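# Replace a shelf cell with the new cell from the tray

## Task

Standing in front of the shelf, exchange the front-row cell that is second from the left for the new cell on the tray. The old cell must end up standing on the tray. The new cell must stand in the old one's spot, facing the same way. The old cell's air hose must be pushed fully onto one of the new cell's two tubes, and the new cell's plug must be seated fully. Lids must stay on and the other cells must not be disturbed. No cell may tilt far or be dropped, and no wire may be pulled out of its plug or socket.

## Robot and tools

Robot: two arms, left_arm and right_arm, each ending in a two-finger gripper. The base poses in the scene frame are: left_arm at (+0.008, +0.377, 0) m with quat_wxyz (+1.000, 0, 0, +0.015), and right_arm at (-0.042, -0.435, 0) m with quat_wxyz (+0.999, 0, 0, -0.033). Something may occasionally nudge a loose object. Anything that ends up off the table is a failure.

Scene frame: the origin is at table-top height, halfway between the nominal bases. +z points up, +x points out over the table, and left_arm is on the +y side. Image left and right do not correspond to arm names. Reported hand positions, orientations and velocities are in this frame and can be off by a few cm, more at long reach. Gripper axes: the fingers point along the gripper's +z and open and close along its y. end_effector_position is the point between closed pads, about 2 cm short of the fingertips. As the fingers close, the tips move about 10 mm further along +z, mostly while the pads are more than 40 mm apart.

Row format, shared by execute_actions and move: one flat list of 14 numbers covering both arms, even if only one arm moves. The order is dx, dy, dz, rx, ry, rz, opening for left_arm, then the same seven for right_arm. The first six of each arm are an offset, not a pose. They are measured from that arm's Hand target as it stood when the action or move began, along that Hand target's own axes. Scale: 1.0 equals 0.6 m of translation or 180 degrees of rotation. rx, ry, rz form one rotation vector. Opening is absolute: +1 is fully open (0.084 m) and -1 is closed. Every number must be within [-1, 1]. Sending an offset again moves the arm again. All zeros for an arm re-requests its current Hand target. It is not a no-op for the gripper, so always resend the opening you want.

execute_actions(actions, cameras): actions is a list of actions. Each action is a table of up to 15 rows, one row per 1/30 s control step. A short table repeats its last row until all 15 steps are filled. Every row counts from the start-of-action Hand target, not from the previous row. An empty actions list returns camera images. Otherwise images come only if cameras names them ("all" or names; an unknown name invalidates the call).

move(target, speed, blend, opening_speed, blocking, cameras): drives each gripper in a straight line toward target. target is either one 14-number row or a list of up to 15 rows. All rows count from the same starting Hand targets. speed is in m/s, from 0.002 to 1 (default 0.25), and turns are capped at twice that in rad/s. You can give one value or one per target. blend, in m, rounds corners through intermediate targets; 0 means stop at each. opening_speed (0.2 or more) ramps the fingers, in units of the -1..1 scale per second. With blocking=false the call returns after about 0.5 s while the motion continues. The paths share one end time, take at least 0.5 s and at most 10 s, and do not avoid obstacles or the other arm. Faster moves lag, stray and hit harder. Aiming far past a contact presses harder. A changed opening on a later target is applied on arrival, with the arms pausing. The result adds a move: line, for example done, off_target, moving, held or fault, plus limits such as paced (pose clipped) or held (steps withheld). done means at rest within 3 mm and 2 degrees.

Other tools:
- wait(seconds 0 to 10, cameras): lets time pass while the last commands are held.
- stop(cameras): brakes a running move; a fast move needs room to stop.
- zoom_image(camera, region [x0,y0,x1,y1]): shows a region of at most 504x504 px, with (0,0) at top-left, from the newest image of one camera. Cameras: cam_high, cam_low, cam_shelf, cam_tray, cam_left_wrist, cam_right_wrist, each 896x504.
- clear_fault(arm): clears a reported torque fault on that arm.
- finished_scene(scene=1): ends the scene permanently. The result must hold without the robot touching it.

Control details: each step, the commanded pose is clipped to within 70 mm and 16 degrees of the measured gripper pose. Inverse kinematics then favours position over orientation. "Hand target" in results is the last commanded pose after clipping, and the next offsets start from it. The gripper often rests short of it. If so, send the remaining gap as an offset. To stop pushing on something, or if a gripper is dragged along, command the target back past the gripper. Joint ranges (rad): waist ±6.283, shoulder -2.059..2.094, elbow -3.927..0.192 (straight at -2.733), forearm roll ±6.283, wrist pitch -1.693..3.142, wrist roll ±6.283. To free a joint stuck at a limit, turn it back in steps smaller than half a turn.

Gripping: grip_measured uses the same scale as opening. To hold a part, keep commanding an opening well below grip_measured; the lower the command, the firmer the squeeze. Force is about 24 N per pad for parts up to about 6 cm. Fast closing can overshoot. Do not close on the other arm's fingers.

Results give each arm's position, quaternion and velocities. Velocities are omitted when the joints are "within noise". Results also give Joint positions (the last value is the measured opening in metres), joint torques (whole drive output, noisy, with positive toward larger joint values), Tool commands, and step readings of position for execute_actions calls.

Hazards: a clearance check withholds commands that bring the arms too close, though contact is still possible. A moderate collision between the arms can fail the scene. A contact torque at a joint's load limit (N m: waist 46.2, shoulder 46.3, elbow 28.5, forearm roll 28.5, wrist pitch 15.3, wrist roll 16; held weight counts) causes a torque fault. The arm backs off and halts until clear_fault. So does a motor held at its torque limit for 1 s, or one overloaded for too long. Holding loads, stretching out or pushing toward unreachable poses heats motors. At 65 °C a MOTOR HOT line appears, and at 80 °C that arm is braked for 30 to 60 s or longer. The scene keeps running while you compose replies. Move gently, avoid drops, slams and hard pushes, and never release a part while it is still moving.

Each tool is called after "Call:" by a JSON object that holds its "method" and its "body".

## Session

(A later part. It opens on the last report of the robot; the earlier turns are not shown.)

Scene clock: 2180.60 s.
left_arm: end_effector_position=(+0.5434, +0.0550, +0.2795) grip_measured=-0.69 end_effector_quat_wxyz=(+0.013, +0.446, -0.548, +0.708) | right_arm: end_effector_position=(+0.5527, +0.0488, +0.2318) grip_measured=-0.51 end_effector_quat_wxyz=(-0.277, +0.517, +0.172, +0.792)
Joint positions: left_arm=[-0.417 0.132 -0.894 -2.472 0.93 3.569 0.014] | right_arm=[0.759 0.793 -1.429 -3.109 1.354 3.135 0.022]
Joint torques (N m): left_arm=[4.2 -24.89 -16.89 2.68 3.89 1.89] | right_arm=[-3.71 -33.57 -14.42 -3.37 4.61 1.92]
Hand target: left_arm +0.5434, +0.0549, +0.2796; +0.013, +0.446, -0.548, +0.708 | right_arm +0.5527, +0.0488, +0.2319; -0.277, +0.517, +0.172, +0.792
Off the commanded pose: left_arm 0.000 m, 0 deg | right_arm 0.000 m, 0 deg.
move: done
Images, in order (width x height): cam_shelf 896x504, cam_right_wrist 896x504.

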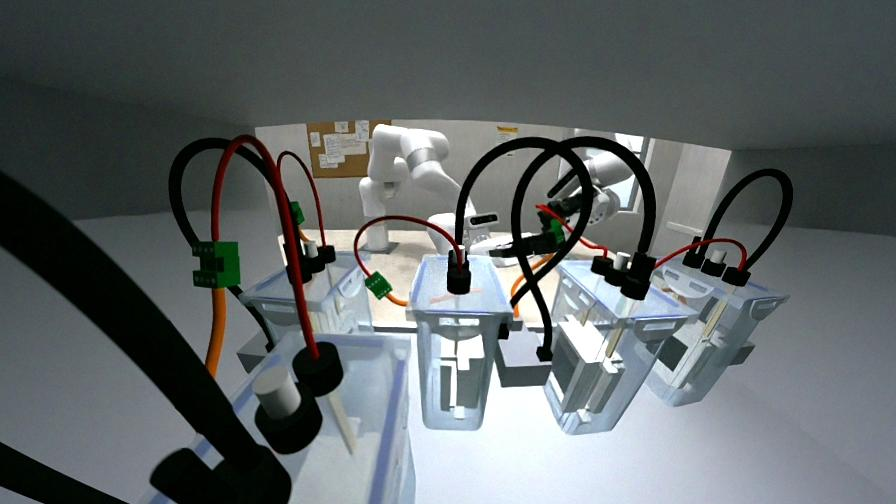

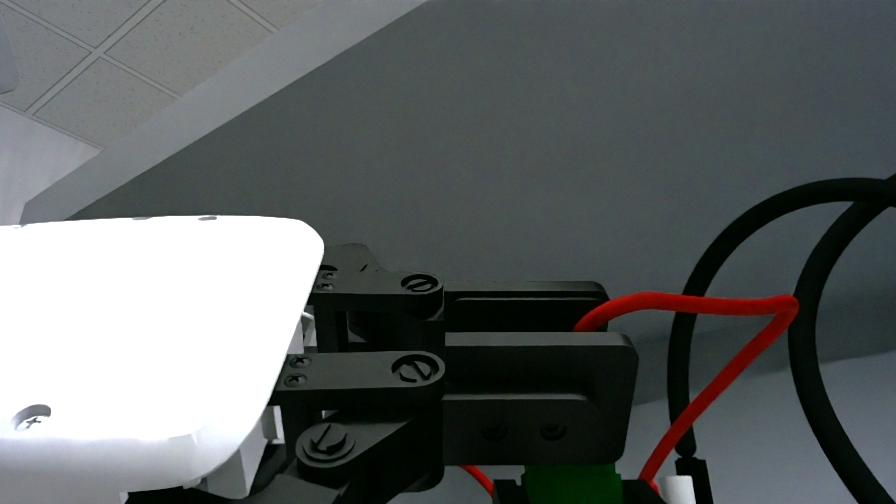

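Call:
{"method": "move", "body": {"target": [-0.0003, 0.00235, 0, 0, 0, 0, -1, 0, 0, 0, 0, 0, 0, -1], "speed": 0.02, "cameras": ["cam_shelf", "cam_right_wrist"]}}

Call:
{"method": "zoom_image", "body": {"camera": "cam_shelf", "region": [543, 210, 573, 240]}}

Call:
{"method": "zoom_image", "body": {"camera": "cam_right_wrist", "region": [500, 420, 650, 504]}}

Scene clock: 2198.73 s.
left_arm: end_effector_position=(+0.5427, +0.0544, +0.2785) grip_measured=-0.73 end_effector_quat_wxyz=(+0.013, +0.446, -0.548, +0.708) | right_arm: end_effector_position=(+0.5528, +0.0488, +0.2320) grip_measured=-0.51 end_effector_quat_wxyz=(-0.277, +0.517, +0.172, +0.792)
Joint positions: left_arm=[-0.418 0.133 -0.892 -2.475 0.932 3.573 0.012] | right_arm=[0.758 0.793 -1.429 -3.109 1.354 3.135 0.022]
Joint torques (N m): left_arm=[0.94 -21.7 -11.61 -4.98 1.55 2.01] | right_arm=[-1.74 -37.22 -15.27 -3.37 4.58 1.92]
Hand target: left_arm +0.5428, +0.0545, +0.2784; +0.013, +0.446, -0.548, +0.708 | right_arm +0.5527, +0.0488, +0.2319; -0.277, +0.517, +0.172, +0.792
Off the commanded pose: left_arm 0.000 m, 0 deg | right_arm 0.000 m, 0 deg.
move: done
Images, in order (width x height): cam_shelf 896x504, cam_right_wrist 896x504.

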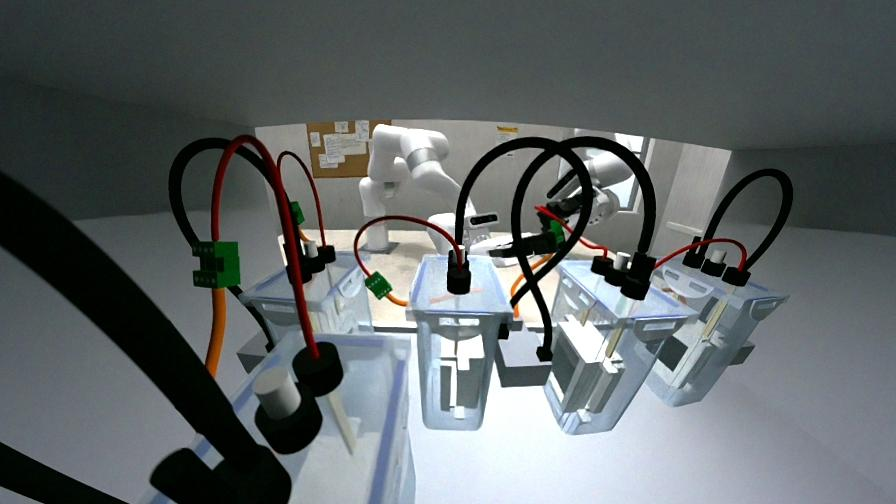

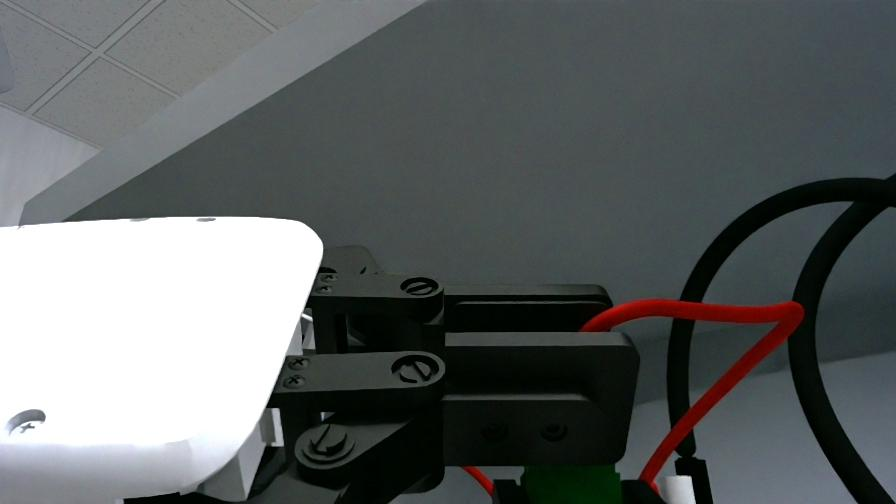

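Scaled by 16.800 from the camera's 896x504 image, which has a finer 1280x720 frame.

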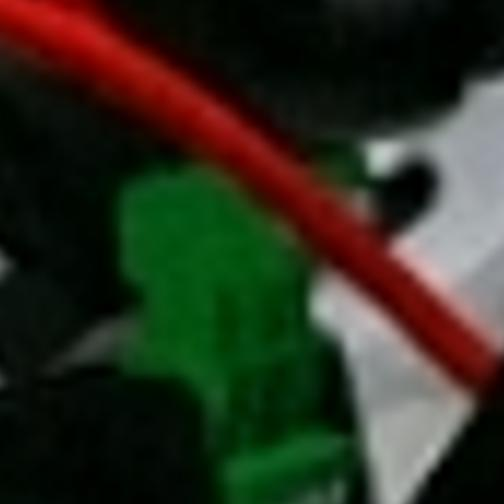

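Scaled by 3.360 from the camera's 896x504 image, which has a finer 1280x720 frame.

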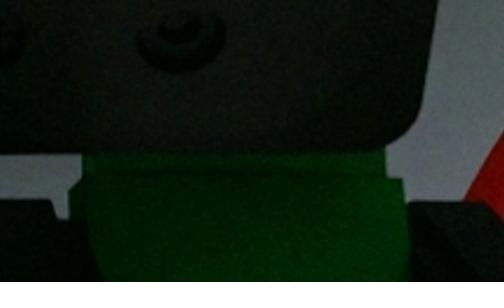

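Call:
{"method": "move", "body": {"target": [0.0005, -0.0035, 0, 0, 0, 0, -0.65, 0, 0, 0, 0, 0, 0, -1], "speed": 0.01, "opening_speed": 0.2, "cameras": ["cam_shelf", "cam_right_wrist"]}}

Call:
{"method": "zoom_image", "body": {"camera": "cam_shelf", "region": [543, 210, 573, 240]}}

Call:
{"method": "zoom_image", "body": {"camera": "cam_right_wrist", "region": [500, 420, 650, 504]}}

Scene clock: 2213.20 s.
left_arm: end_effector_position=(+0.5437, +0.0552, +0.2802) grip_measured=-0.67 end_effector_quat_wxyz=(+0.013, +0.446, -0.548, +0.708) | right_arm: end_effector_position=(+0.5527, +0.0488, +0.2319) grip_measured=-0.51 end_effector_quat_wxyz=(-0.277, +0.517, +0.172, +0.792)
Joint positions: left_arm=[-0.416 0.131 -0.895 -2.471 0.929 3.568 0.015] | right_arm=[0.759 0.793 -1.429 -3.109 1.354 3.135 0.022]
Joint torques (N m): left_arm=[8.29 -39.81 -19.14 0.23 -1.14 -1.77] | right_arm=[0.01 -33.14 -14.19 -3.33 4.25 1.89]
Hand target: left_arm +0.5437, +0.0552, +0.2802; +0.013, +0.446, -0.548, +0.708 | right_arm +0.5527, +0.0488, +0.2319; -0.277, +0.517, +0.172, +0.792
Off the commanded pose: left_arm 0.000 m, 0 deg | right_arm 0.000 m, 0 deg.
move: done
Images, in order (width x height): cam_shelf 896x504, cam_right_wrist 896x504.

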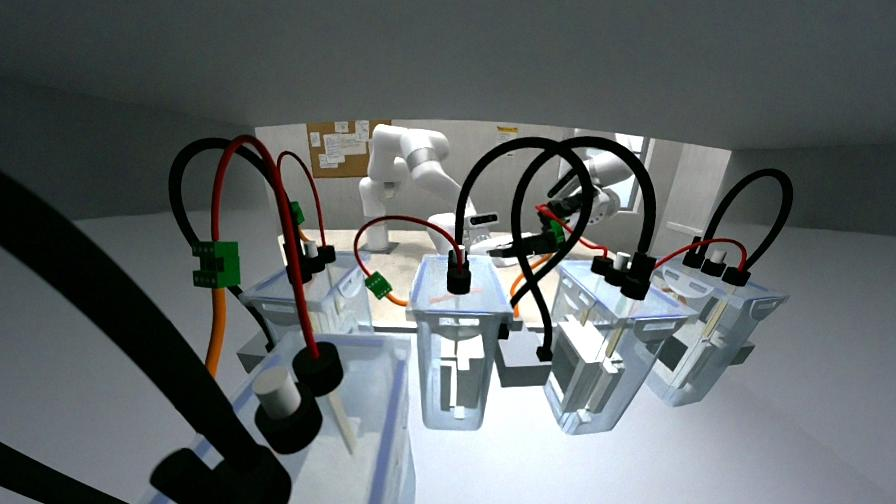

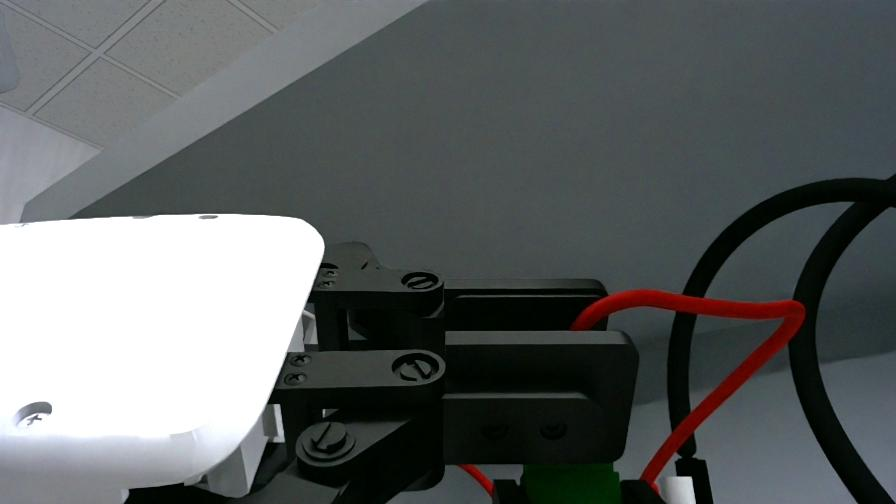

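Scaled by 16.800 from the camera's 896x504 image, which has a finer 1280x720 frame.

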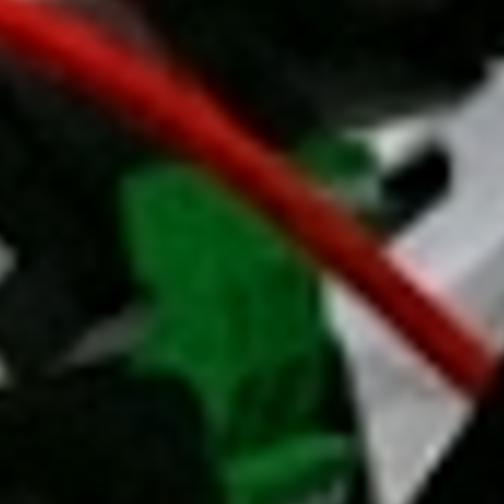

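Scaled by 3.360 from the camera's 896x504 image, which has a finer 1280x720 frame.

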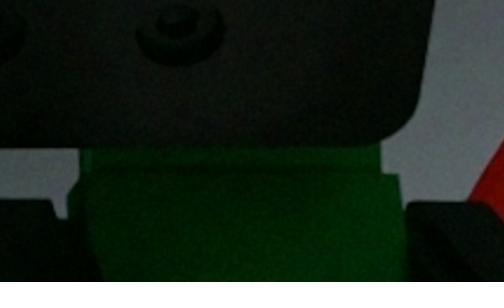

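Call:
{"method": "move", "body": {"target": [0.001, -0.0055, 0, 0, 0, 0, -0.57, 0, 0, 0, 0, 0, 0, -1], "speed": 0.01, "opening_speed": 0.2, "cameras": ["cam_shelf", "cam_right_wrist"]}}

Call:
{"method": "zoom_image", "body": {"camera": "cam_shelf", "region": [543, 210, 573, 240]}}

Call:
{"method": "zoom_image", "body": {"camera": "cam_right_wrist", "region": [500, 420, 650, 504]}}

Scene clock: 2217.57 s.
left_arm: end_effector_position=(+0.5450, +0.0562, +0.2831) grip_measured=-0.59 end_effector_quat_wxyz=(+0.013, +0.446, -0.548, +0.708) | right_arm: end_effector_position=(+0.5527, +0.0488, +0.2319) grip_measured=-0.51 end_effector_quat_wxyz=(-0.277, +0.517, +0.172, +0.792)
Joint positions: left_arm=[-0.413 0.128 -0.899 -2.465 0.923 3.56 0.018] | right_arm=[0.759 0.793 -1.429 -3.109 1.354 3.135 0.022]
Joint torques (N m): left_arm=[4.81 -42.52 -19.47 2.49 0.06 -1.9] | right_arm=[-3.14 -30.21 -15.27 -3.15 4.23 1.91]
Hand target: left_arm +0.5450, +0.0562, +0.2831; +0.013, +0.446, -0.548, +0.708 | right_arm +0.5527, +0.0488, +0.2319; -0.277, +0.517, +0.172, +0.792
Off the commanded pose: left_arm 0.000 m, 0 deg | right_arm 0.000 m, 0 deg.
move: done
Images, in order (width x height): cam_shelf 896x504, cam_right_wrist 896x504.

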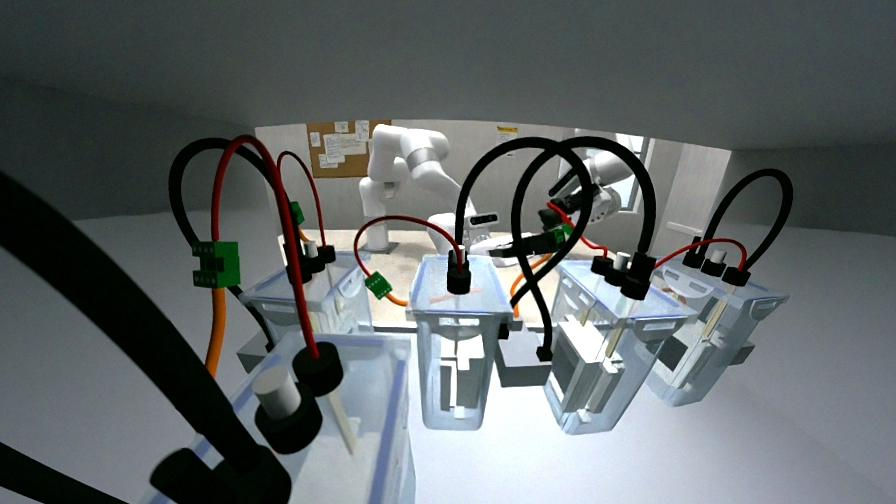

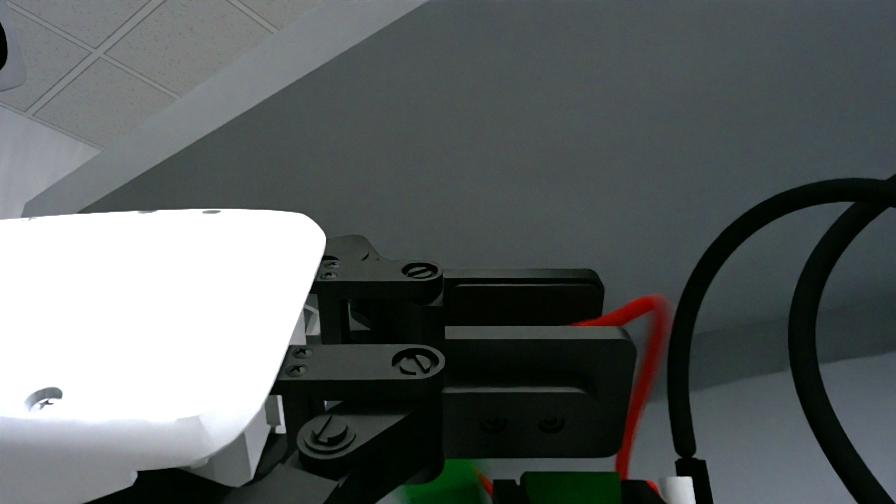

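Scaled by 16.800 from the camera's 896x504 image, which has a finer 1280x720 frame.

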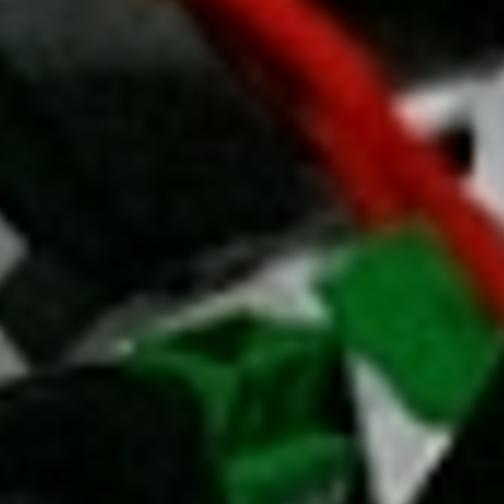

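Scaled by 3.360 from the camera's 896x504 image, which has a finer 1280x720 frame.

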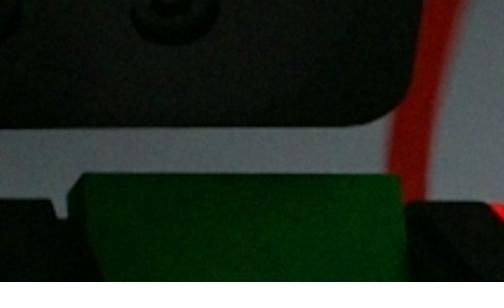

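Call:
{"method": "wait", "body": {"seconds": 1, "cameras": ["all"]}}

Scene clock: 2219.83 s.
left_arm: end_effector_position=(+0.5450, +0.0562, +0.2831) grip_measured=-0.59 end_effector_quat_wxyz=(+0.013, +0.446, -0.548, +0.708) | right_arm: end_effector_position=(+0.5527, +0.0488, +0.2319) grip_measured=-0.51 end_effector_quat_wxyz=(-0.277, +0.517, +0.172, +0.792)
Joint positions: left_arm=[-0.413 0.127 -0.899 -2.464 0.923 3.56 0.018] | right_arm=[0.759 0.793 -1.429 -3.109 1.354 3.135 0.022]
Joint torques (N m): left_arm=[-3.28 -42.4 -19.46 2.43 1.65 -1.97] | right_arm=[-2.07 -31.32 -15.14 -3.05 4.12 1.92]
Hand target: left_arm +0.5450, +0.0562, +0.2831; +0.013, +0.446, -0.548, +0.708 | right_arm +0.5527, +0.0488, +0.2319; -0.277, +0.517, +0.172, +0.792
Tool commands: left_gripper/opening=-0.57 right_gripper/opening=-1.0
Off the commanded pose: left_arm 0.000 m, 0 deg | right_arm 0.000 m, 0 deg.
wait: 1.00 s; at rest from the start

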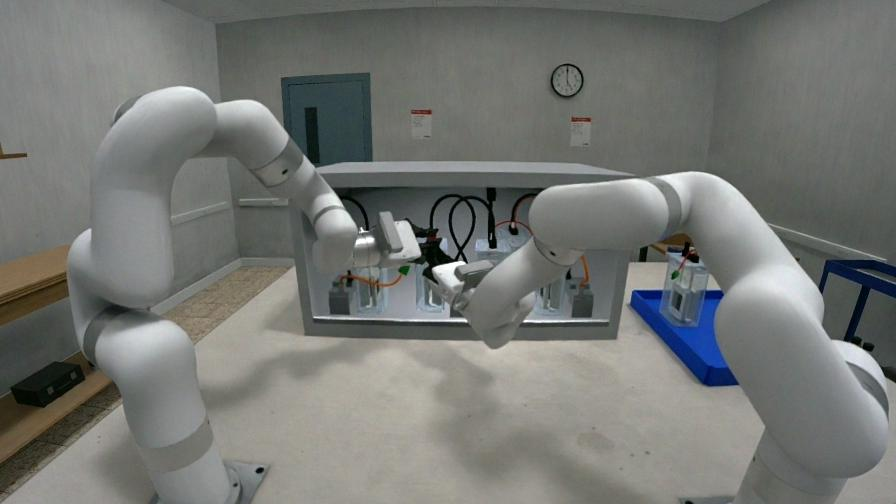

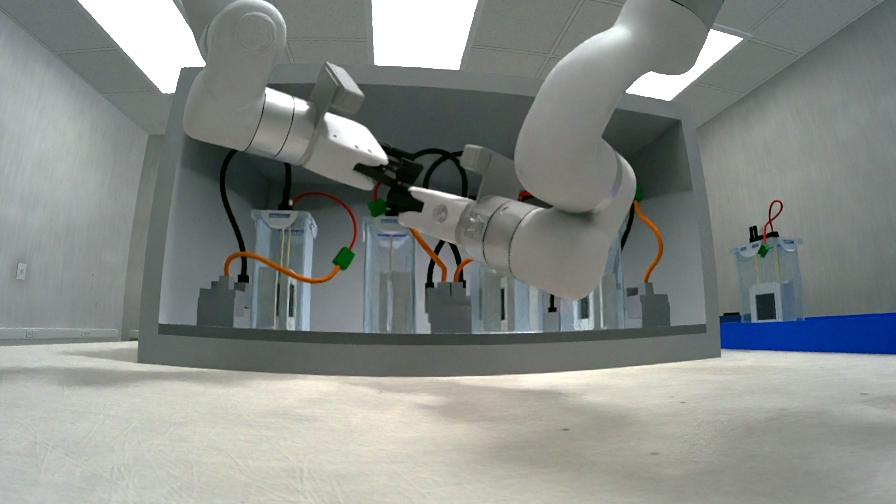

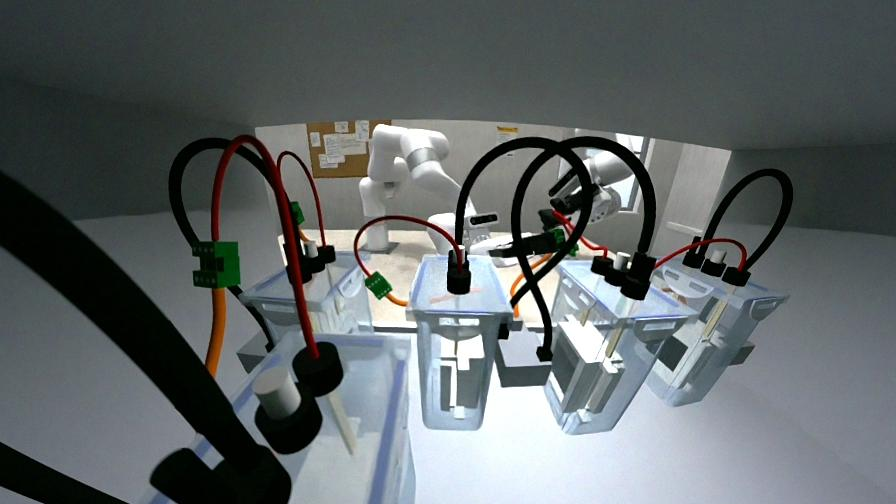

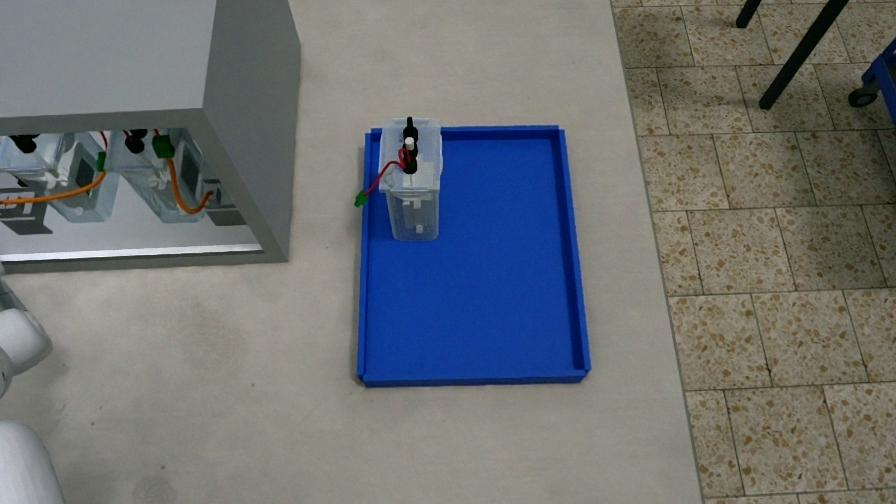

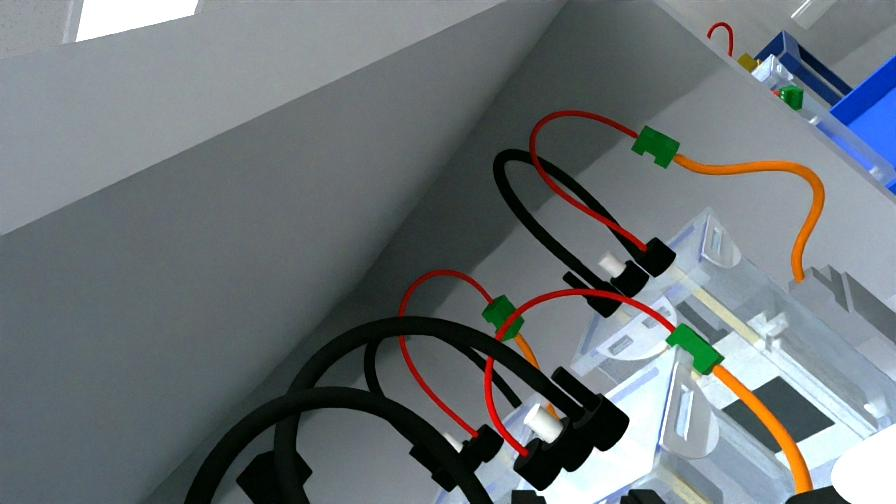

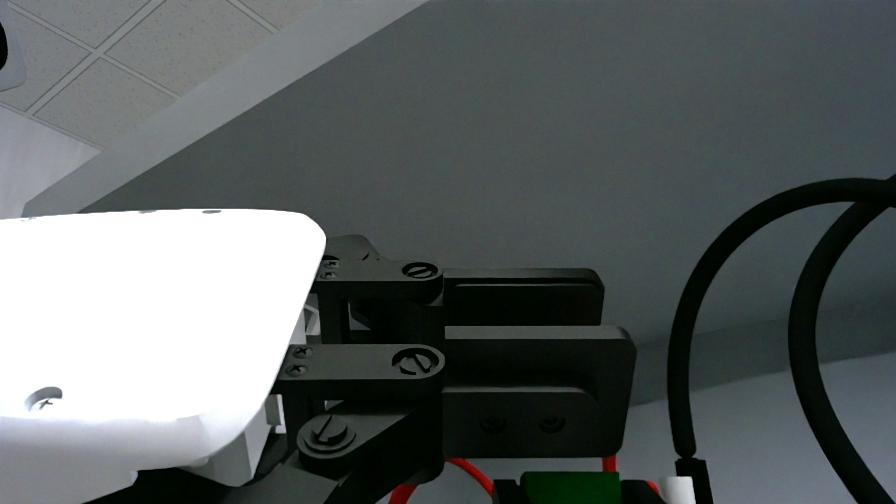

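Call:
{"method": "zoom_image", "body": {"camera": "cam_low", "region": [340, 150, 440, 250]}}

Call:
{"method": "zoom_image", "body": {"camera": "cam_shelf", "region": [530, 190, 630, 270]}}

Call:
{"method": "zoom_image", "body": {"camera": "cam_high", "region": [390, 210, 470, 290]}}

Scaled by 5.040 from the camera's 896x504 image, which has a finer 1280x720 frame.

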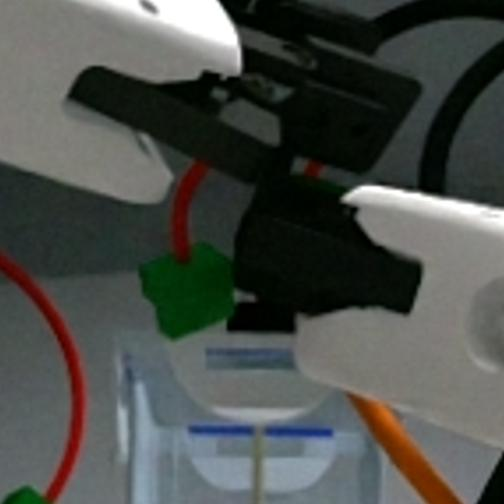

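Scaled by 5.040 from the camera's 896x504 image, which has a finer 1280x720 frame.

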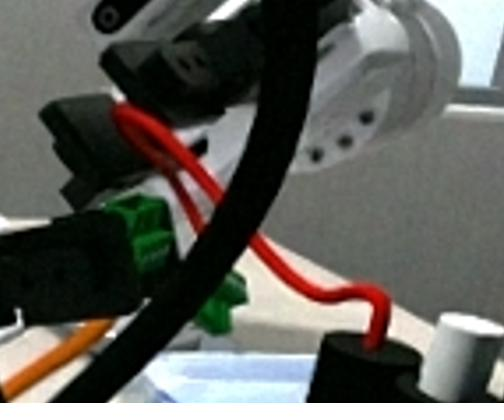

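Scaled by 6.300 from the camera's 896x504 image, which has a finer 1280x720 frame.

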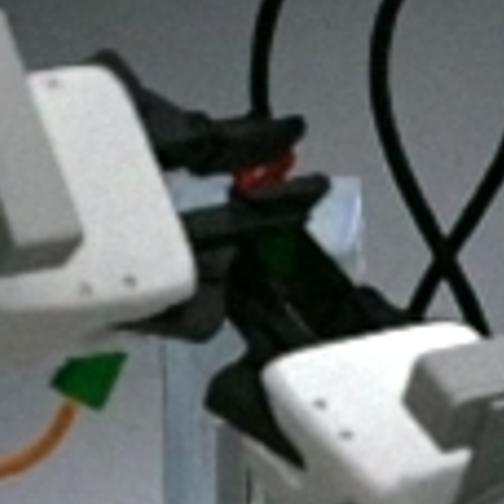

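Call:
{"method": "move", "body": {"target": [[0, 0, -0.03, 0, 0, 0, -0.57, 0, 0, 0, 0, 0, 0, -1],[0.03, 0, -0.2, 0, 0, 0, -0.57, 0, 0, 0, 0, 0, 0, -1]], "speed": 0.06, "cameras": ["all"]}}

Scene clock: 2230.07 s.
left_arm: end_effector_position=(+0.4601, +0.1421, +0.2945) grip_measured=-0.59 end_effector_quat_wxyz=(+0.013, +0.446, -0.548, +0.708) | right_arm: end_effector_position=(+0.5527, +0.0488, +0.2319) grip_measured=-0.51 end_effector_quat_wxyz=(-0.277, +0.517, +0.172, +0.792)
Joint positions: left_arm=[-0.255 -0.246 -0.508 -2.303 1.012 3.477 0.018] | right_arm=[0.759 0.793 -1.429 -3.109 1.354 3.135 0.022]
Joint torques (N m): left_arm=[4.82 -30.37 -11.96 2.35 4.66 -1.96] | right_arm=[1.82 -34.59 -15.17 -3.11 3.92 1.81]
Hand target: left_arm +0.4601, +0.1422, +0.2945; +0.013, +0.446, -0.548, +0.708 | right_arm +0.5527, +0.0488, +0.2319; -0.277, +0.517, +0.172, +0.792
Off the commanded pose: left_arm 0.000 m, 0 deg | right_arm 0.000 m, 0 deg.
move: done

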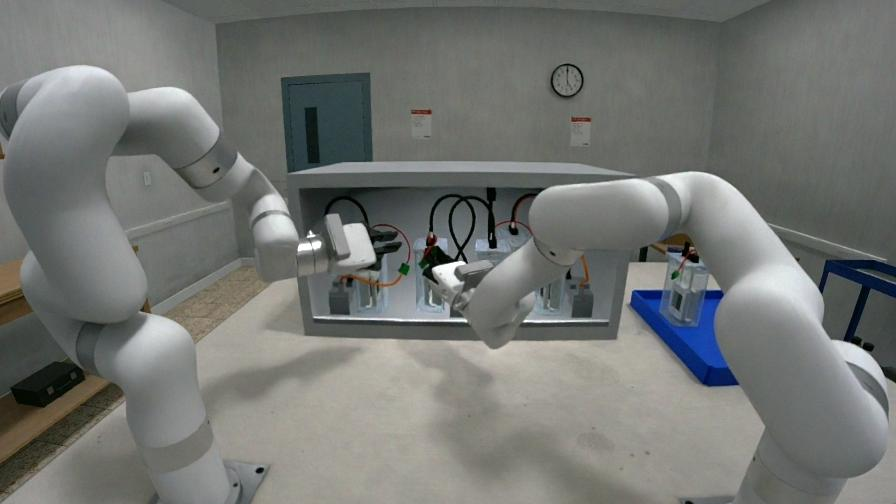

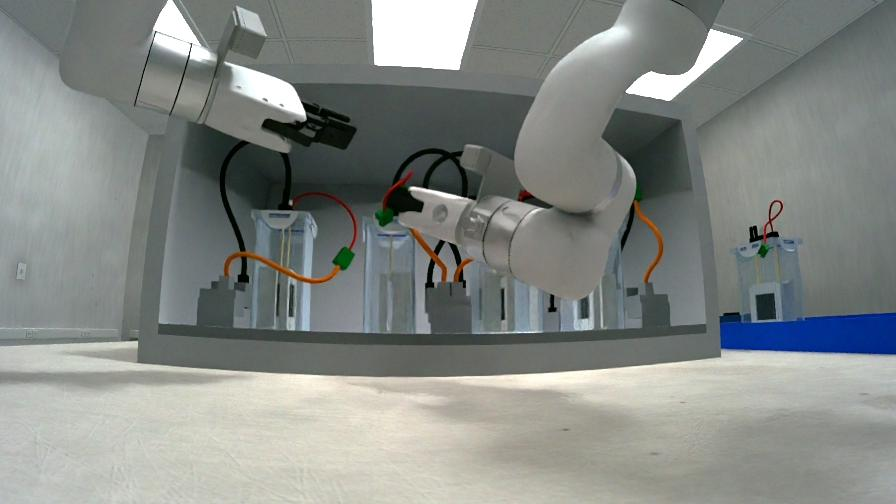

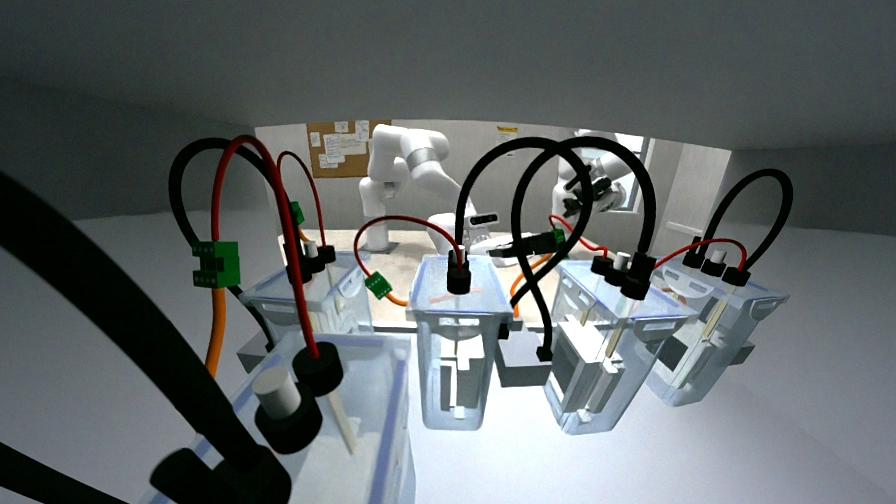

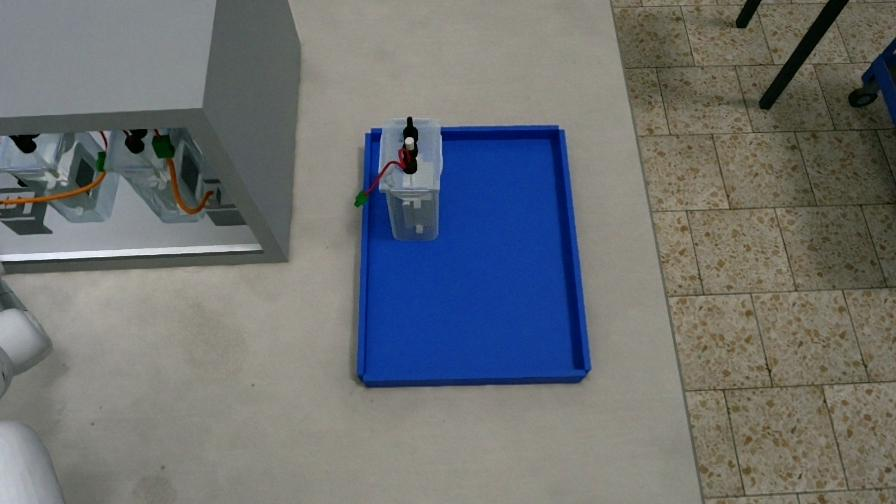

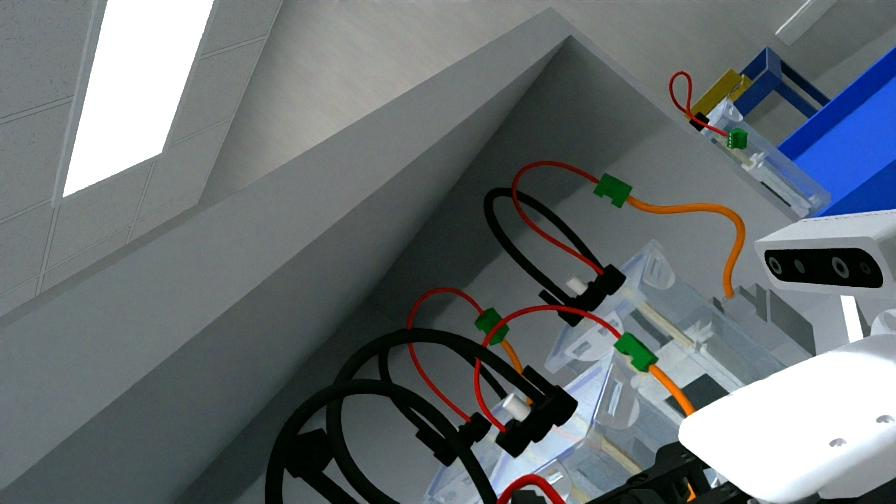

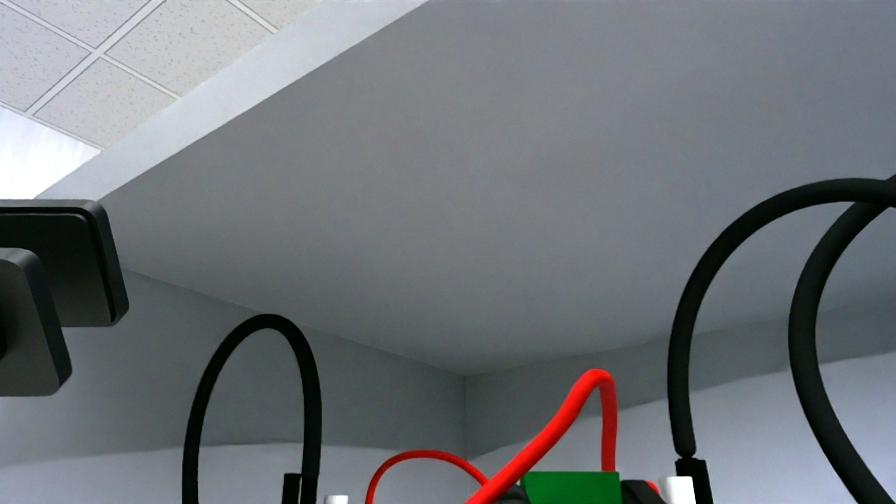

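Call:
{"method": "zoom_image", "body": {"camera": "cam_high", "region": [390, 210, 470, 290]}}

Call:
{"method": "zoom_image", "body": {"camera": "cam_low", "region": [350, 150, 450, 250]}}

Call:
{"method": "zoom_image", "body": {"camera": "cam_shelf", "region": [530, 190, 630, 270]}}

Scaled by 6.300 from the camera's 896x504 image, which has a finer 1280x720 frame.

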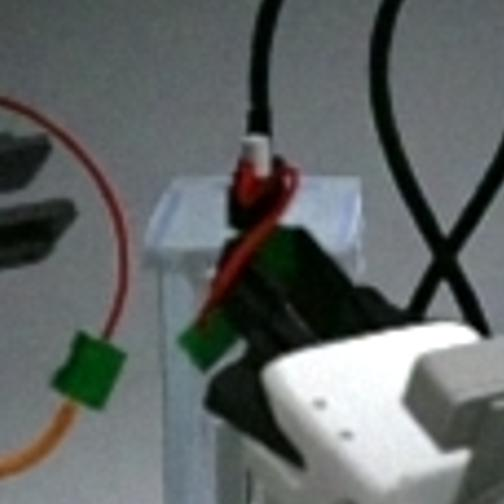

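Scaled by 5.040 from the camera's 896x504 image, which has a finer 1280x720 frame.

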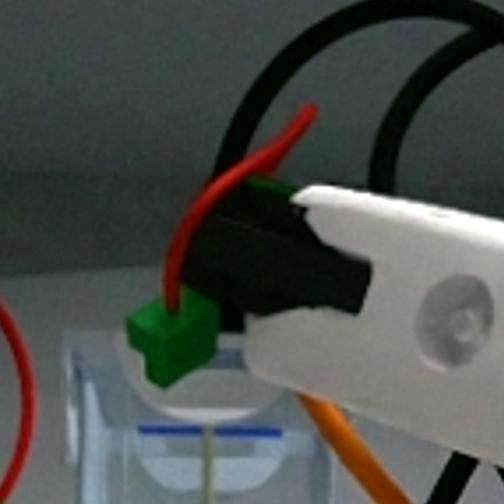

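Scaled by 5.040 from the camera's 896x504 image, which has a finer 1280x720 frame.

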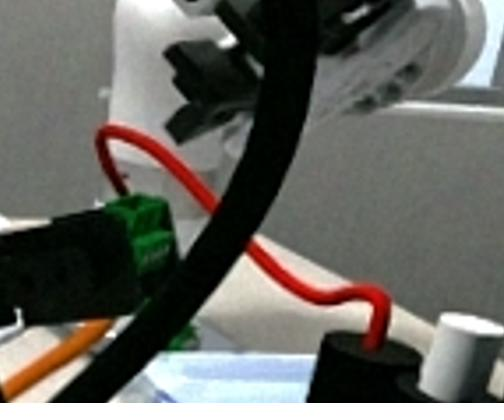

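Call:
{"method": "move", "body": {"target": [-0.0478, 0.0568, -0.0273, 0, 0, -0.2778, -0.2, 0, 0, 0, 0, 0, 0, -1], "speed": 0.15, "cameras": ["cam_left_wrist"]}}

Scene clock: 2244.13 s.
left_arm: end_effector_position=(+0.4500, +0.1550, +0.2499) grip_measured=-0.21 end_effector_quat_wxyz=(+0.310, +0.636, -0.308, +0.636) | right_arm: end_effector_position=(+0.5527, +0.0488, +0.2319) grip_measured=-0.51 end_effector_quat_wxyz=(-0.277, +0.517, +0.172, +0.792)
Joint positions: left_arm=[-0.196 -0.161 -0.443 -2.305 1.14 2.704 0.035] | right_arm=[0.759 0.793 -1.429 -3.109 1.354 3.135 0.022]
Joint torques (N m): left_arm=[4.81 -12.95 -10.44 2.2 4.78 -2.04] | right_arm=[4.04 -36.7 -15.12 -3.16 3.84 1.78]
Hand target: left_arm +0.4500, +0.1550, +0.2499; +0.310, +0.636, -0.308, +0.636 | right_arm +0.5527, +0.0488, +0.2319; -0.277, +0.517, +0.172, +0.792
Off the commanded pose: left_arm 0.000 m, 0 deg | right_arm 0.000 m, 0 deg.
move: done
Images, in order (width x height): cam_left_wrist 896x504.

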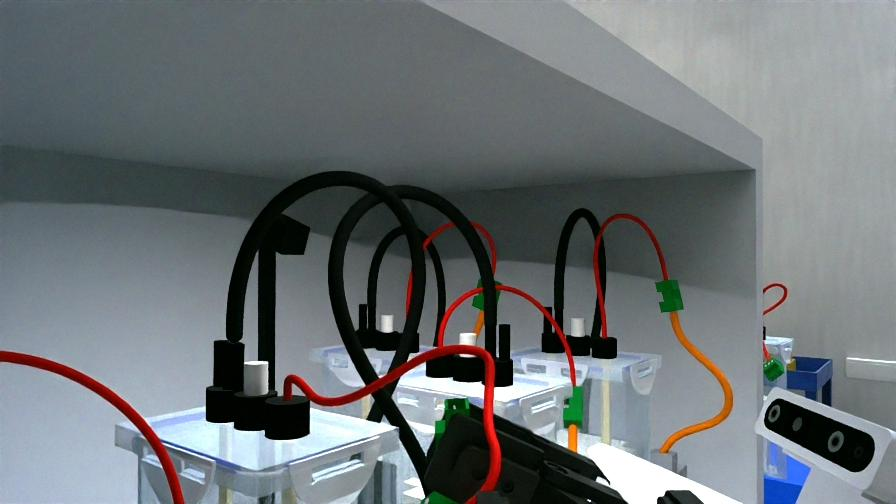

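Call:
{"method": "move", "body": {"target": [-0.06, 0, 0, 0, 0, 0, -0.2, 0, 0, 0, 0, 0, 0, -1], "speed": 0.15, "cameras": ["cam_left_wrist"]}}

Call:
{"method": "zoom_image", "body": {"camera": "cam_left_wrist", "region": [360, 330, 560, 470]}}

Scene clock: 2247.27 s.
left_arm: end_effector_position=(+0.4500, +0.1549, +0.2140) grip_measured=-0.21 end_effector_quat_wxyz=(+0.310, +0.636, -0.308, +0.636) | right_arm: end_effector_position=(+0.5527, +0.0488, +0.2319) grip_measured=-0.51 end_effector_quat_wxyz=(-0.277, +0.517, +0.172, +0.792)
Joint positions: left_arm=[-0.179 -0.036 -0.443 -2.325 1.231 2.796 0.035] | right_arm=[0.759 0.793 -1.429 -3.109 1.354 3.135 0.022]
Joint torques (N m): left_arm=[4.84 -15.22 -16.49 -3.64 4.91 1.9] | right_arm=[3.51 -36.93 -15.18 -3.18 3.7 1.89]
Hand target: left_arm +0.4500, +0.1549, +0.2139; +0.310, +0.636, -0.308, +0.636 | right_arm +0.5527, +0.0488, +0.2319; -0.277, +0.517, +0.172, +0.792
Off the commanded pose: left_arm 0.000 m, 0 deg | right_arm 0.000 m, 0 deg.
move: done
Images, in order (width x height): cam_left_wrist 896x504.

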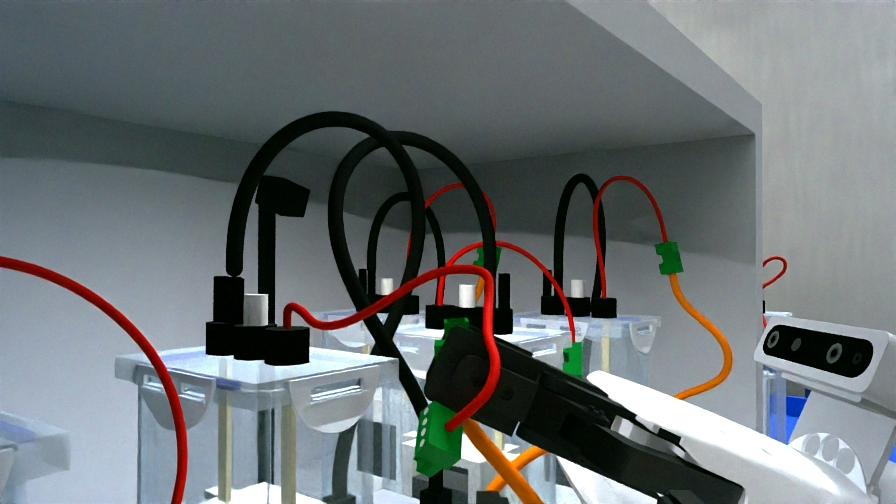

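Scaled by 2.520 from the camera's 896x504 image, which has a finer 1280x720 frame.

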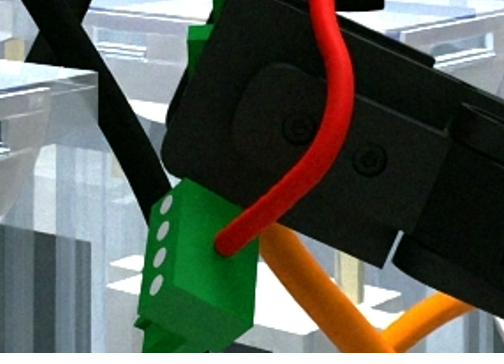

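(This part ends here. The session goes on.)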